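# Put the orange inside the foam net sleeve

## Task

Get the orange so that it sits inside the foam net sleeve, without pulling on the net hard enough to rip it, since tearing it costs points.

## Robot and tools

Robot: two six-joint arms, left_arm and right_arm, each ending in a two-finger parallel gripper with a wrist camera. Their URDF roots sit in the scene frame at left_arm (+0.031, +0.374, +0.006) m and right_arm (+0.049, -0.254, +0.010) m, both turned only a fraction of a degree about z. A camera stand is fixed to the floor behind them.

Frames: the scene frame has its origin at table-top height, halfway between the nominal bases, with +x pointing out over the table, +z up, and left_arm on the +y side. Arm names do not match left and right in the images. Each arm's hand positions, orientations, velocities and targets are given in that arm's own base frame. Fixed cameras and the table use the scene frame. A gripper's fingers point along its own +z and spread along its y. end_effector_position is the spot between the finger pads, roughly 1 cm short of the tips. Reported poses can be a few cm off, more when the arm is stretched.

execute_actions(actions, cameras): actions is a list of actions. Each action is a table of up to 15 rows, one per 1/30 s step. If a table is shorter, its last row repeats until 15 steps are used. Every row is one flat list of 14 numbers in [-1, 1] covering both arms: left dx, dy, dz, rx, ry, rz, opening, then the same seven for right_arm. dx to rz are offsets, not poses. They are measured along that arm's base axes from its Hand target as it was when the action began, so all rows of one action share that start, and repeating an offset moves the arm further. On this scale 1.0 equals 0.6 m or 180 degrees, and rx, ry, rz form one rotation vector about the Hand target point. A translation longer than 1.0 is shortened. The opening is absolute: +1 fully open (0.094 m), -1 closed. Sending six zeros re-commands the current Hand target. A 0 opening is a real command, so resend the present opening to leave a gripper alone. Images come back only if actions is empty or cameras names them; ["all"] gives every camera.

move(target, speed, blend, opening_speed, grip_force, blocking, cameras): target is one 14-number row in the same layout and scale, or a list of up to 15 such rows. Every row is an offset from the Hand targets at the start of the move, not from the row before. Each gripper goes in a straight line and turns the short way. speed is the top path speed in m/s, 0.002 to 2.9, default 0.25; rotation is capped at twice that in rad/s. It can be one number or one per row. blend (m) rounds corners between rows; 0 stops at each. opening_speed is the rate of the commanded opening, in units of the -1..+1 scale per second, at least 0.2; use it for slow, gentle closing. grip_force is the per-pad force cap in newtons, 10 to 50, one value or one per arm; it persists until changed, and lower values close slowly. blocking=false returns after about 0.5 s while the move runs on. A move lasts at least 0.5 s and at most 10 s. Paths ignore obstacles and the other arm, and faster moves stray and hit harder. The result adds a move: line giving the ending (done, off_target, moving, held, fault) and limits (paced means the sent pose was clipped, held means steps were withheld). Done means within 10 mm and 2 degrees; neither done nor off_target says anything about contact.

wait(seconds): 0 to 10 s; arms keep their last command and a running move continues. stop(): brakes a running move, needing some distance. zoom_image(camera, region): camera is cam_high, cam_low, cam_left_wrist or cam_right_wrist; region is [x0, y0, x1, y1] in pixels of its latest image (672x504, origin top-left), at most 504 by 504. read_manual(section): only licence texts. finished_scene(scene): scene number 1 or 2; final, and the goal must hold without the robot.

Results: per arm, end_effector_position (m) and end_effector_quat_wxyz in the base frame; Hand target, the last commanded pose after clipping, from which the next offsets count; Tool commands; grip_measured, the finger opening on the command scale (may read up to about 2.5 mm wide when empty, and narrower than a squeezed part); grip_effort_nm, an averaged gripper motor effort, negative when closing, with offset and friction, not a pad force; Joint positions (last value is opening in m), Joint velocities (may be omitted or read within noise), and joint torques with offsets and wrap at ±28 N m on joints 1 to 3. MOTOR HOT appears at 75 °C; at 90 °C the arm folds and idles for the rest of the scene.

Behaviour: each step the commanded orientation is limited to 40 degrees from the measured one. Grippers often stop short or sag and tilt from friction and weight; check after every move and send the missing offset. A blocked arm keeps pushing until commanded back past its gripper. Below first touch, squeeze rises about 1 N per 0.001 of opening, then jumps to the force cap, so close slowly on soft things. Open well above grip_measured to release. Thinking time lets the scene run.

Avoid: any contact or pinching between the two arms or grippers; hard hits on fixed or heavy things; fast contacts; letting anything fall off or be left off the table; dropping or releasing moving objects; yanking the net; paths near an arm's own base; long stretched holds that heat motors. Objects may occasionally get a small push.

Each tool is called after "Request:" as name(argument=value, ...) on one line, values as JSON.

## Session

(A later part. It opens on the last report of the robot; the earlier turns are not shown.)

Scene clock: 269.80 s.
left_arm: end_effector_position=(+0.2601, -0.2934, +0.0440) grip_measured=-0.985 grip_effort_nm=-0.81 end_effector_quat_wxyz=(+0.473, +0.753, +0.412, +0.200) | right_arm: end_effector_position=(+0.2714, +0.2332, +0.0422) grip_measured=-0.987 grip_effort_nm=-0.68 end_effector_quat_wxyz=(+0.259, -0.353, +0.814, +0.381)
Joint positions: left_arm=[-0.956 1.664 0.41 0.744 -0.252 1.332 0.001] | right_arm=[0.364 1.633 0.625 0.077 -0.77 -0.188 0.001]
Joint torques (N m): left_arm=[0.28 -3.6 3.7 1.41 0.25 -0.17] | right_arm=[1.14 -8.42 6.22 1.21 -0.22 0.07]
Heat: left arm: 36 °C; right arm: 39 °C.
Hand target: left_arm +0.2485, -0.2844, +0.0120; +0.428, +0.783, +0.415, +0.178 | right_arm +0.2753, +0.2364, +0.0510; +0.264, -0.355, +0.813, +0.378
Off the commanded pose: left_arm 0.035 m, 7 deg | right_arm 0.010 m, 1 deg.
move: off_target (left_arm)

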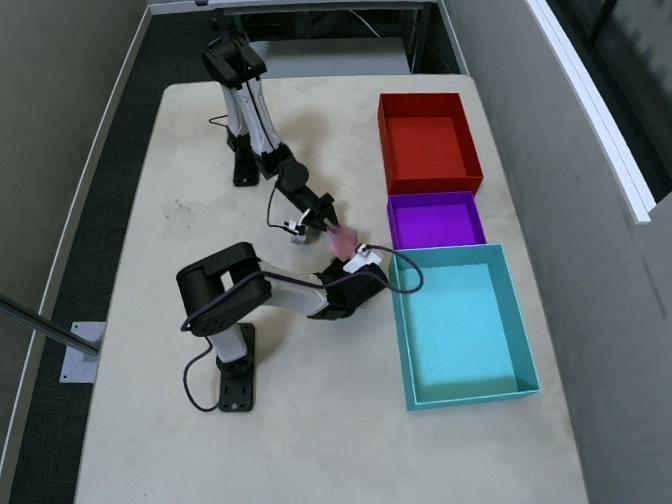

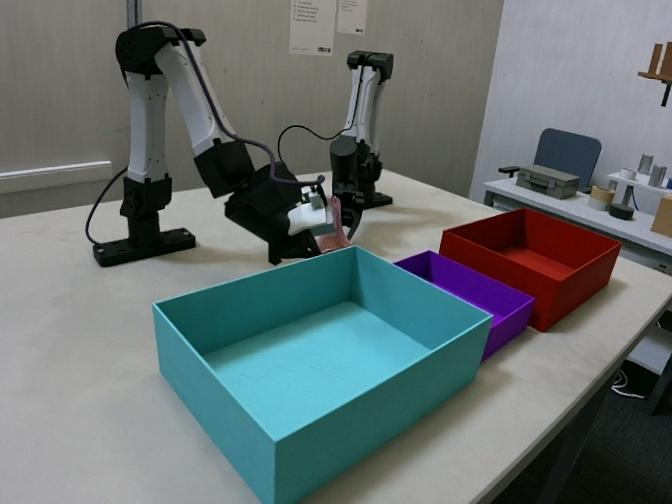

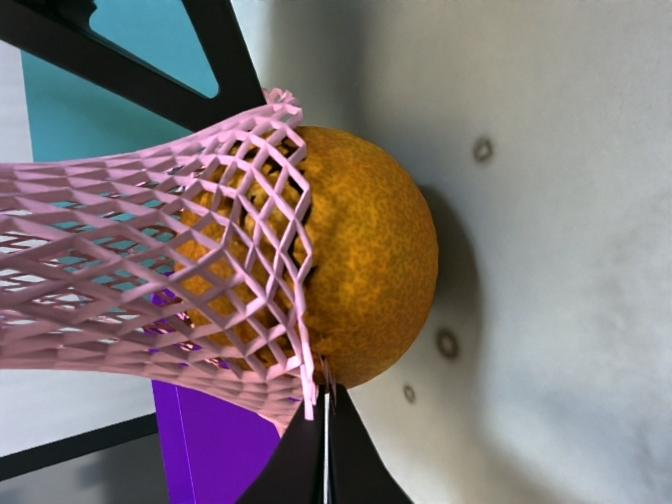

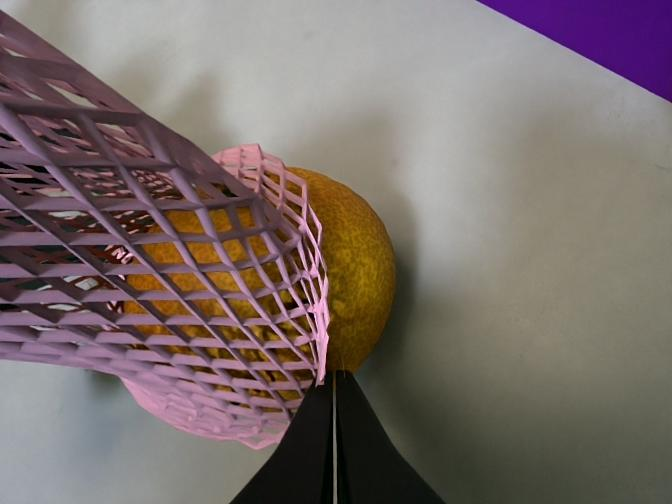

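Request:
move(target=[[0, 0, 0, 0, 0, 0, -1, 0, 0, -0.0267, 0, 0, 0, -1], [0.005, 0.0067, -0.0433, 0, 0, 0, -1, 0.005, 0.0017, -0.0617, 0, 0, 0, -1]], speed=0.05, cameras=["all"])

Request:
zoom_image(camera="cam_left_wrist", region=[60, 30, 520, 430])

Request:
zoom_image(camera="cam_right_wrist", region=[50, 130, 450, 490])

Request:
zoom_image(camera="cam_high", region=[290, 180, 370, 260])

Request:
zoom_image(camera="cam_low", region=[280, 185, 380, 270])

Scene clock: 309.23 s.
left_arm: end_effector_position=(+0.2595, -0.2898, +0.0055) grip_measured=-0.985 grip_effort_nm=-0.78 end_effector_quat_wxyz=(+0.456, +0.764, +0.415, +0.188) | right_arm: end_effector_position=(+0.2840, +0.2385, +0.0241) grip_measured=-0.987 grip_effort_nm=-0.68 end_effector_quat_wxyz=(+0.278, -0.359, +0.805, +0.381)
Joint positions: left_arm=[-0.937 1.831 0.392 0.887 -0.218 1.332 0.001] | right_arm=[0.364 1.745 0.617 0.24 -0.774 -0.188 0.001]
Joint torques (N m): left_arm=[0.51 -4.94 2.56 1.81 0.1 -0.04] | right_arm=[1.07 -5.72 3.21 1.45 -0.18 0.05]
Heat: left arm: 36 °C; right arm: 40 °C.
Hand target: left_arm +0.2514, -0.2803, -0.0142; +0.427, +0.783, +0.415, +0.178 | right_arm +0.2782, +0.2375, +0.0140; +0.265, -0.355, +0.813, +0.378
Off the commanded pose: left_arm 0.023 m, 4 deg | right_arm 0.012 m, 2 deg.
move: off_target (left_arm, right_arm)

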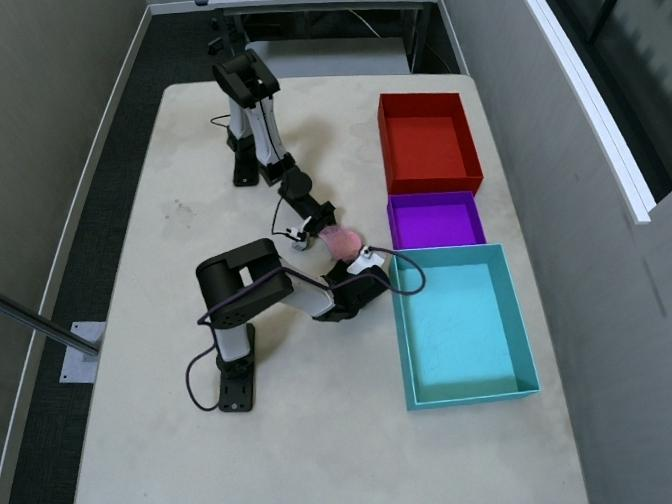

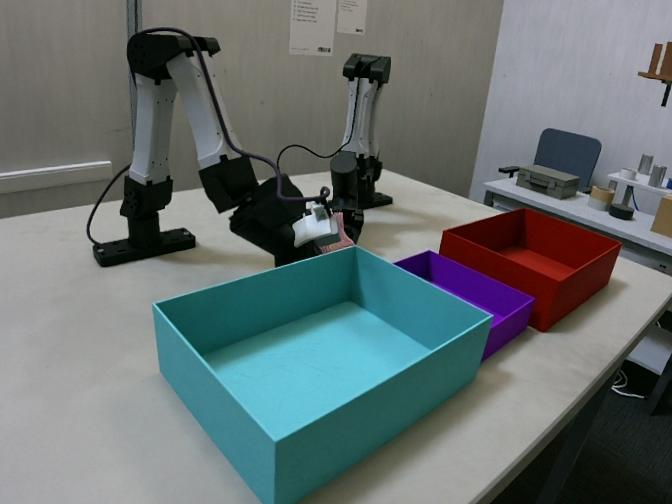

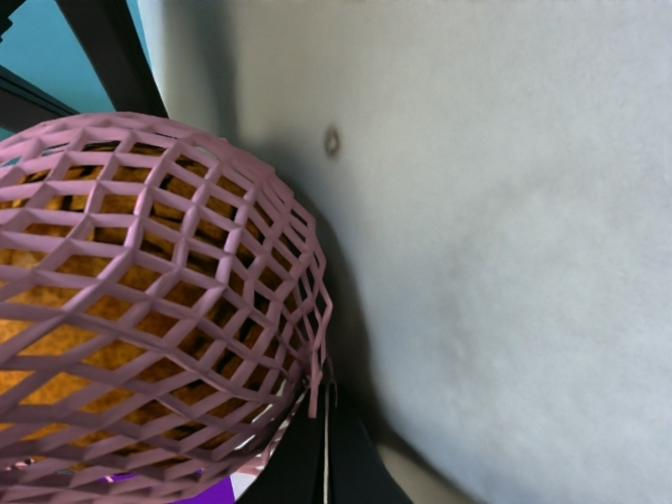

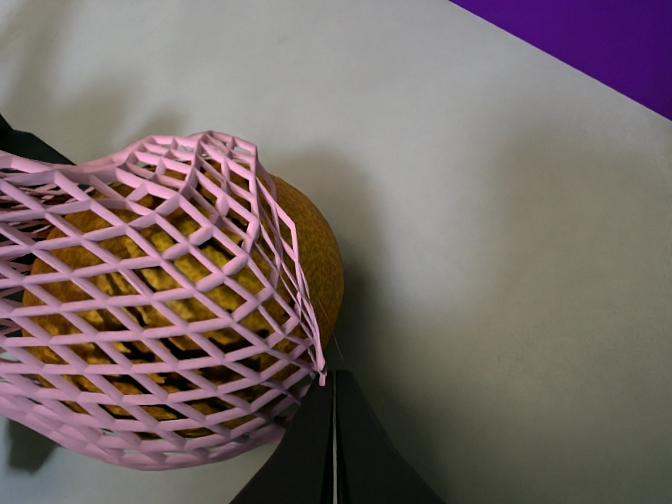

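Scaled by 1.096 from the camera's 672x504 image, which has a finer 960x720 frame.

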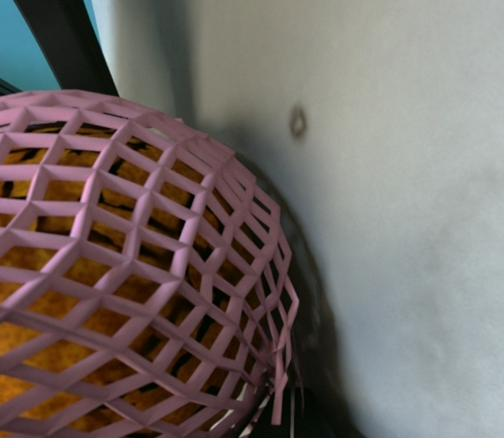

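Scaled by 1.260 from the camera's 672x504 image, which has a finer 960x720 frame.

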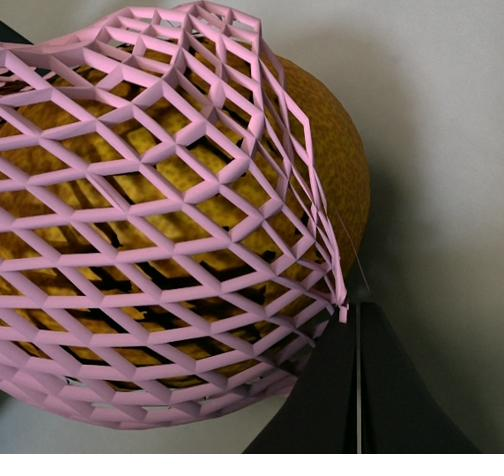

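Scaled by 6.300 from the camera's 672x504 image, which has a finer 960x720 frame.

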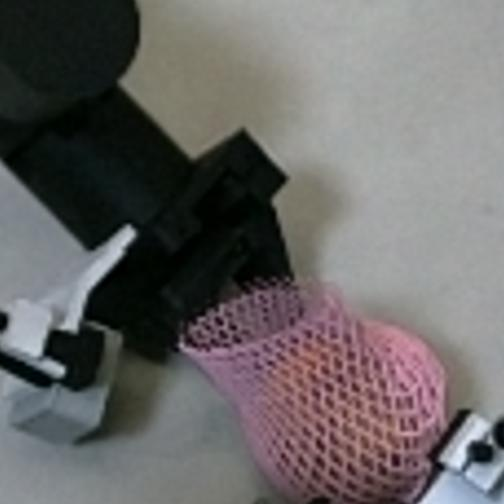

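Scaled by 5.040 from the camera's 672x504 image, which has a finer 960x720 frame.

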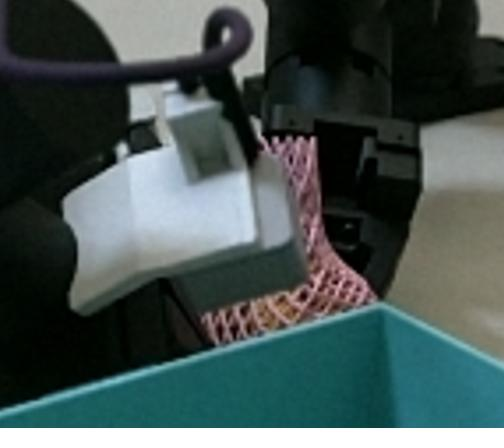

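Request:
move(target=[0.0173, 0.001, 0.0067, -0.0152, 0.0418, 0, -1, 0.0205, 0.0022, -0.0283, -0.0152, 0.0418, 0, -1], speed=0.05, cameras=["all"])

Request:
zoom_image(camera="cam_high", region=[290, 180, 370, 260])

Request:
zoom_image(camera="cam_low", region=[280, 185, 380, 270])

Scene clock: 338.97 s.
left_arm: end_effector_position=(+0.2682, -0.2874, +0.0053) grip_measured=-0.985 grip_effort_nm=-0.78 end_effector_quat_wxyz=(+0.451, +0.770, +0.433, +0.133) | right_arm: end_effector_position=(+0.2934, +0.2432, +0.0071) grip_measured=-0.987 grip_effort_nm=-0.68 end_effector_quat_wxyz=(+0.225, -0.344, +0.825, +0.388)
Joint positions: left_arm=[-0.847 1.792 0.432 0.766 -0.062 1.303 0.001] | right_arm=[0.364 1.851 0.737 0.108 -0.783 -0.188 0.001]
Joint torques (N m): left_arm=[0.57 -6.8 4.64 1.21 0.1 -0.25] | right_arm=[0.06 -6.16 5.04 0.87 -0.2 -0.07]
Heat: left arm: 36 °C; right arm: 38 °C.
Hand target: left_arm +0.2618, -0.2797, -0.0102; +0.418, +0.783, +0.447, +0.117 | right_arm +0.2905, +0.2388, -0.0030; +0.202, -0.336, +0.838, +0.381
Off the commanded pose: left_arm 0.018 m, 5 deg | right_arm 0.011 m, 3 deg.
move: off_target (left_arm, right_arm)

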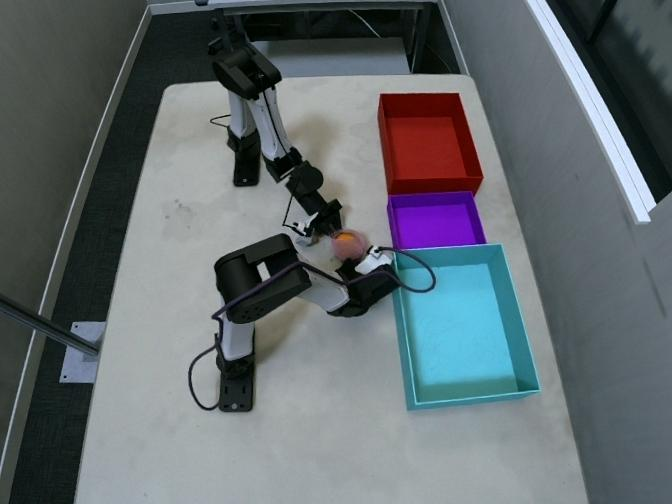

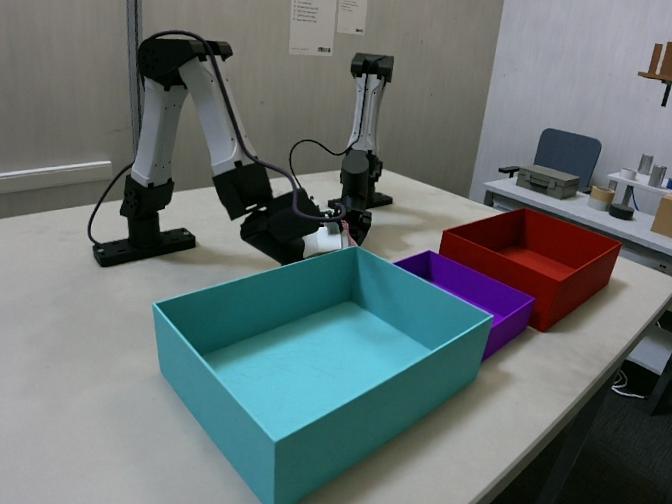

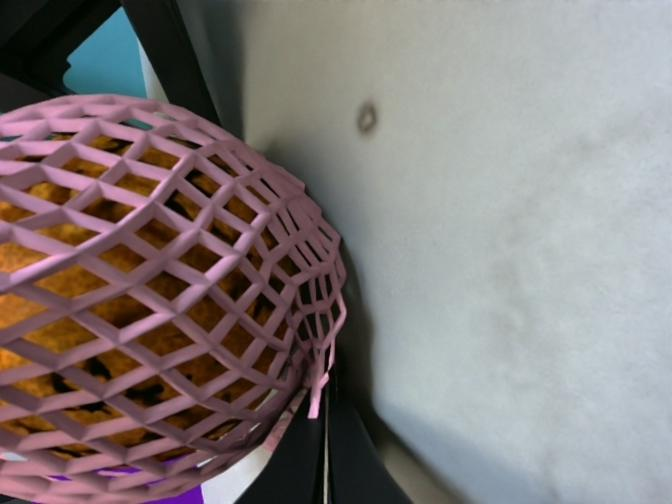

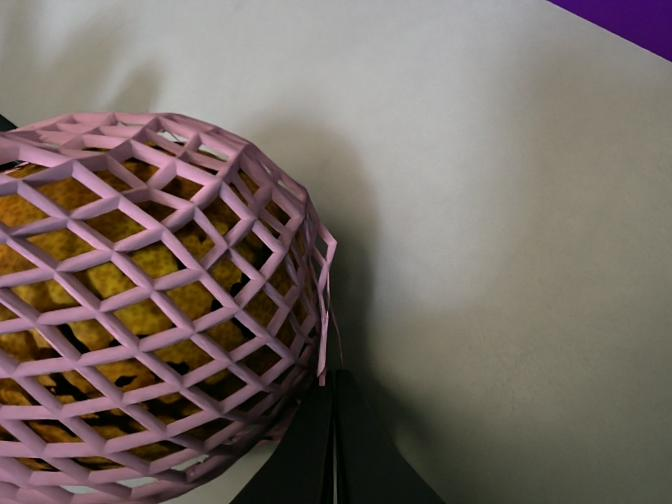

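Scaled by 6.300 from the camera's 672x504 image, which has a finer 960x720 frame.

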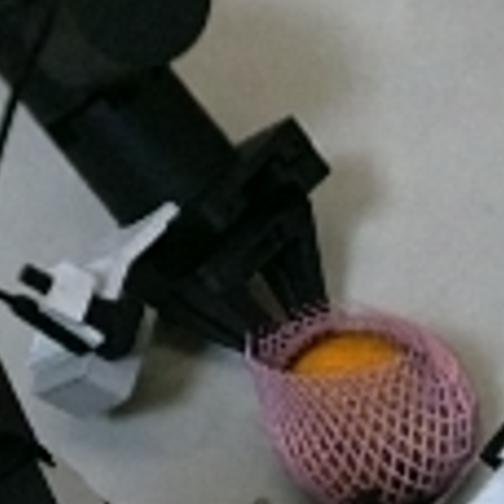

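Scaled by 5.040 from the camera's 672x504 image, which has a finer 960x720 frame.

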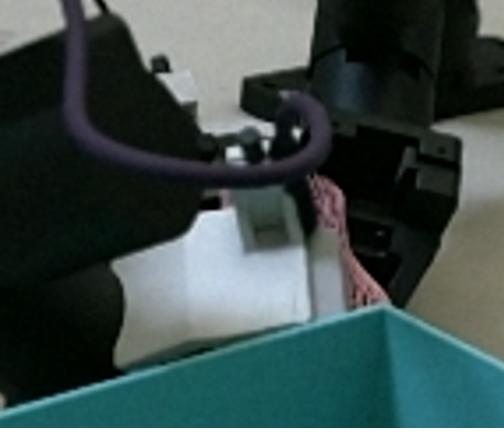

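Request:
move(target=[[0.01, -0.0117, 0.0378, 0, 0, 0, -1, 0.0035, 0.006, 0.035, 0, 0, 0, -1], [0.01, -0.0117, 0.0378, 0, 0, 0, -0.75, 0.0035, 0.006, 0.035, 0, 0, 0, -0.75]], speed=0.05, cameras=["all"])

Request:
zoom_image(camera="cam_high", region=[290, 180, 370, 260])

Scene clock: 372.47 s.
left_arm: end_effector_position=(+0.2671, -0.2864, +0.0100) grip_measured=-0.752 grip_effort_nm=0.11 end_effector_quat_wxyz=(+0.419, +0.784, +0.440, +0.125) | right_arm: end_effector_position=(+0.2886, +0.2409, +0.0100) grip_measured=-0.752 grip_effort_nm=0.12 end_effector_quat_wxyz=(+0.197, -0.335, +0.836, +0.387)
Joint positions: left_arm=[-0.847 1.72 0.486 0.568 -0.06 1.301 0.012] | right_arm=[0.364 1.834 0.77 -0.003 -0.779 -0.188 0.012]
Joint torques (N m): left_arm=[0.59 -7.77 5.91 1.69 0.11 -0.22] | right_arm=[0.8 -10.21 5.57 0.97 -0.21 0.04]
Heat: left arm: 35 °C; right arm: 38 °C.
Hand target: left_arm +0.2679, -0.2867, +0.0126; +0.418, +0.782, +0.447, +0.117 | right_arm +0.2926, +0.2424, +0.0180; +0.202, -0.336, +0.838, +0.381
Off the commanded pose: left_arm 0.003 m, 1 deg | right_arm 0.009 m, 1 deg.
move: done

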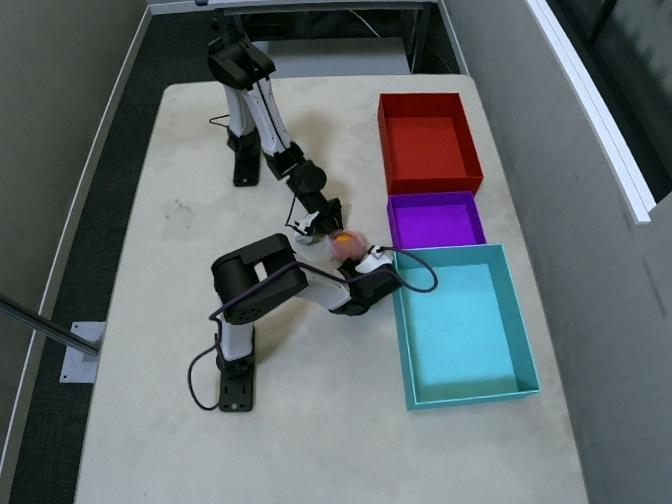

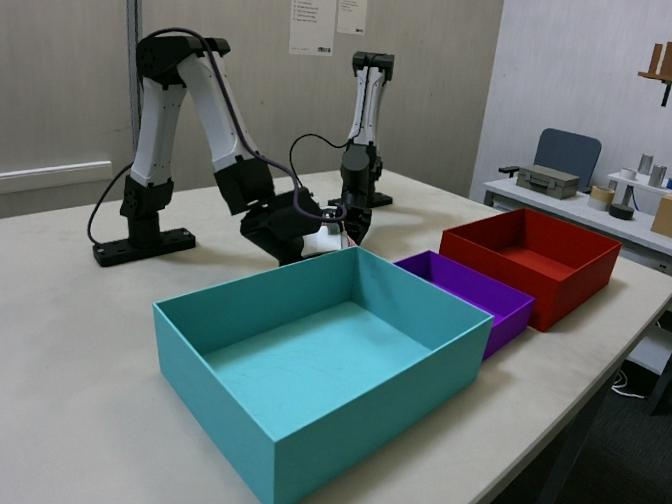

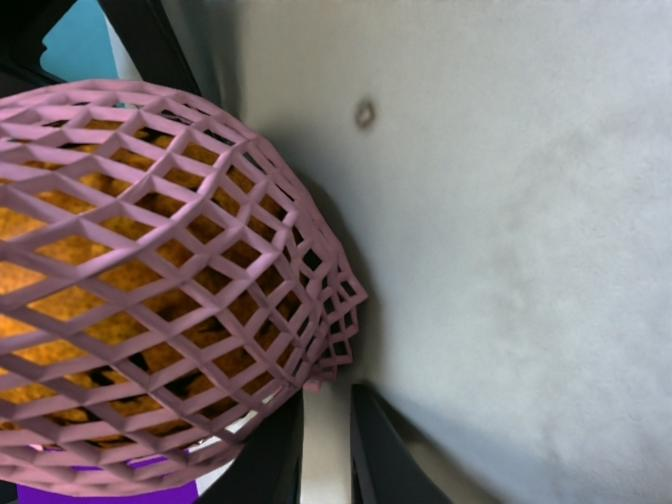

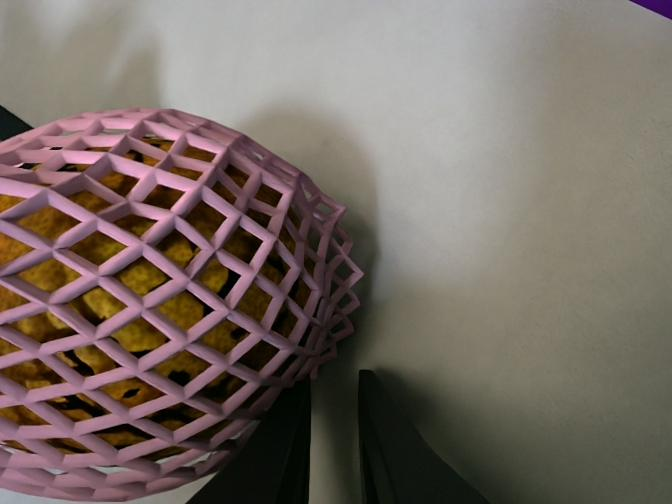

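Scaled by 6.300 from the camera's 672x504 image, which has a finer 960x720 frame.

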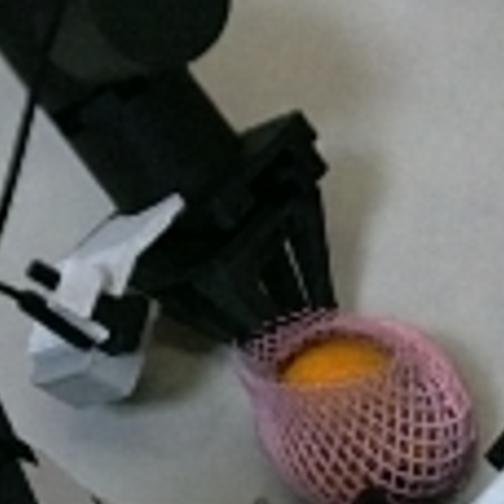

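Request:
move(target=[-0.0565, 0.0547, 0.065, 0, 0, 0, -0.75, -0.007, -0.0779, 0.0655, 0, 0, 0, -0.75], speed=0.07, cameras=["all"])

Request:
zoom_image(camera="cam_high", region=[300, 180, 380, 260])

Request:
zoom_image(camera="cam_low", region=[300, 185, 400, 270])

Scene clock: 398.03 s.
left_arm: end_effector_position=(+0.2390, -0.2561, +0.0543) grip_measured=-0.752 grip_effort_nm=0.10 end_effector_quat_wxyz=(+0.422, +0.782, +0.442, +0.122) | right_arm: end_effector_position=(+0.2816, +0.1940, +0.0430) grip_measured=-0.752 grip_effort_nm=0.11 end_effector_quat_wxyz=(+0.185, -0.327, +0.846, +0.377)
Joint positions: left_arm=[-0.85 1.357 0.405 0.289 -0.06 1.292 0.012] | right_arm=[0.225 1.684 0.803 -0.344 -0.813 -0.363 0.012]
Joint torques (N m): left_arm=[-0.72 -5.55 5.22 1.93 -0.01 -0.22] | right_arm=[-0.1 -9.24 6.54 0.84 -0.55 -0.16]
Heat: left arm: 38 °C; right arm: 43 °C.
Hand target: left_arm +0.2339, -0.2539, +0.0516; +0.418, +0.783, +0.447, +0.116 | right_arm +0.2884, +0.1956, +0.0573; +0.202, -0.335, +0.838, +0.381
Off the commanded pose: left_arm 0.006 m, 1 deg | right_arm 0.016 m, 2 deg.
move: off_target (right_arm)

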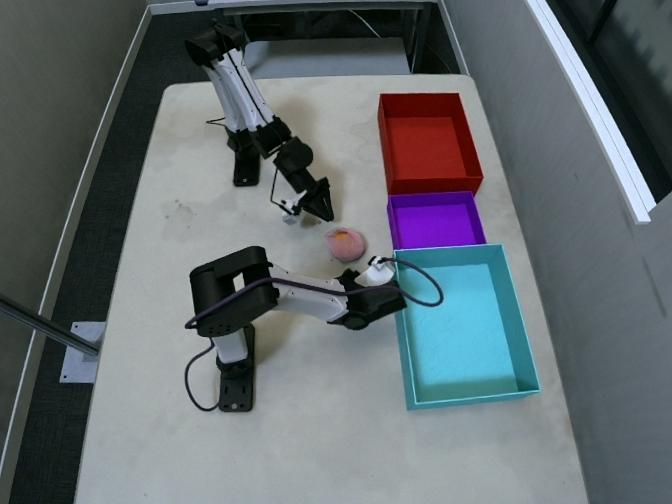

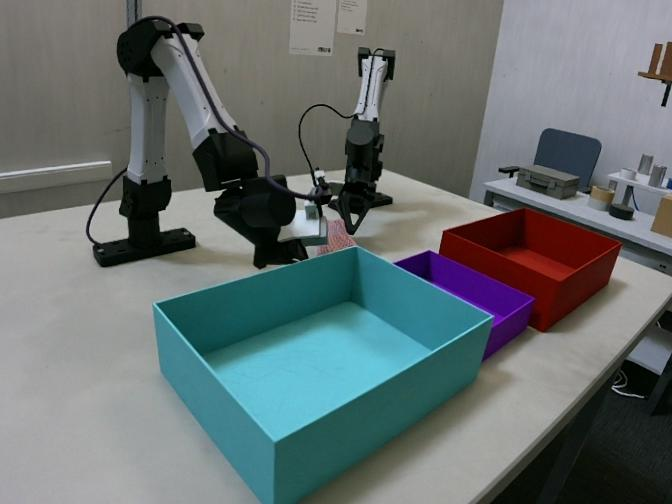

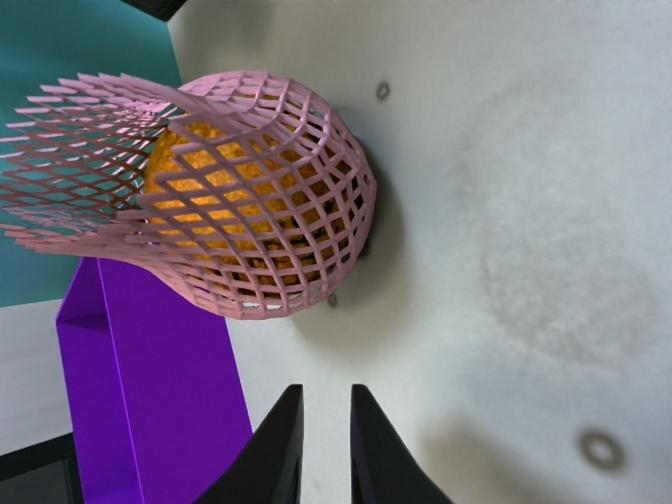

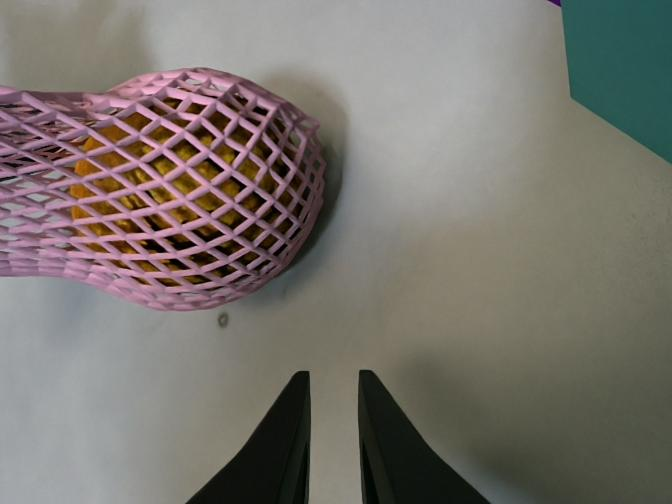

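Scaled by 6.300 from the camera's 672x504 image, which has a finer 960x720 frame.

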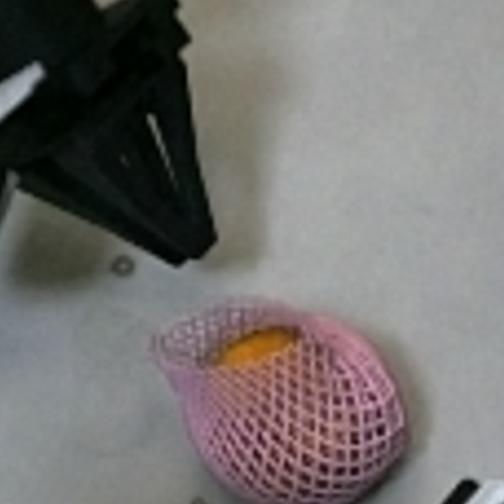

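Scaled by 5.040 from the camera's 672x504 image, which has a finer 960x720 frame.

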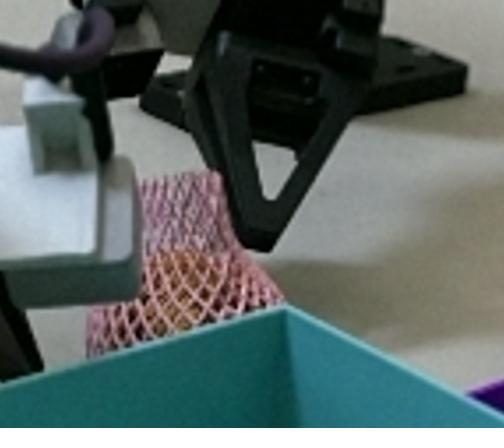

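Request:
finished_scene(scene=2)

The scene is finished: the task was done.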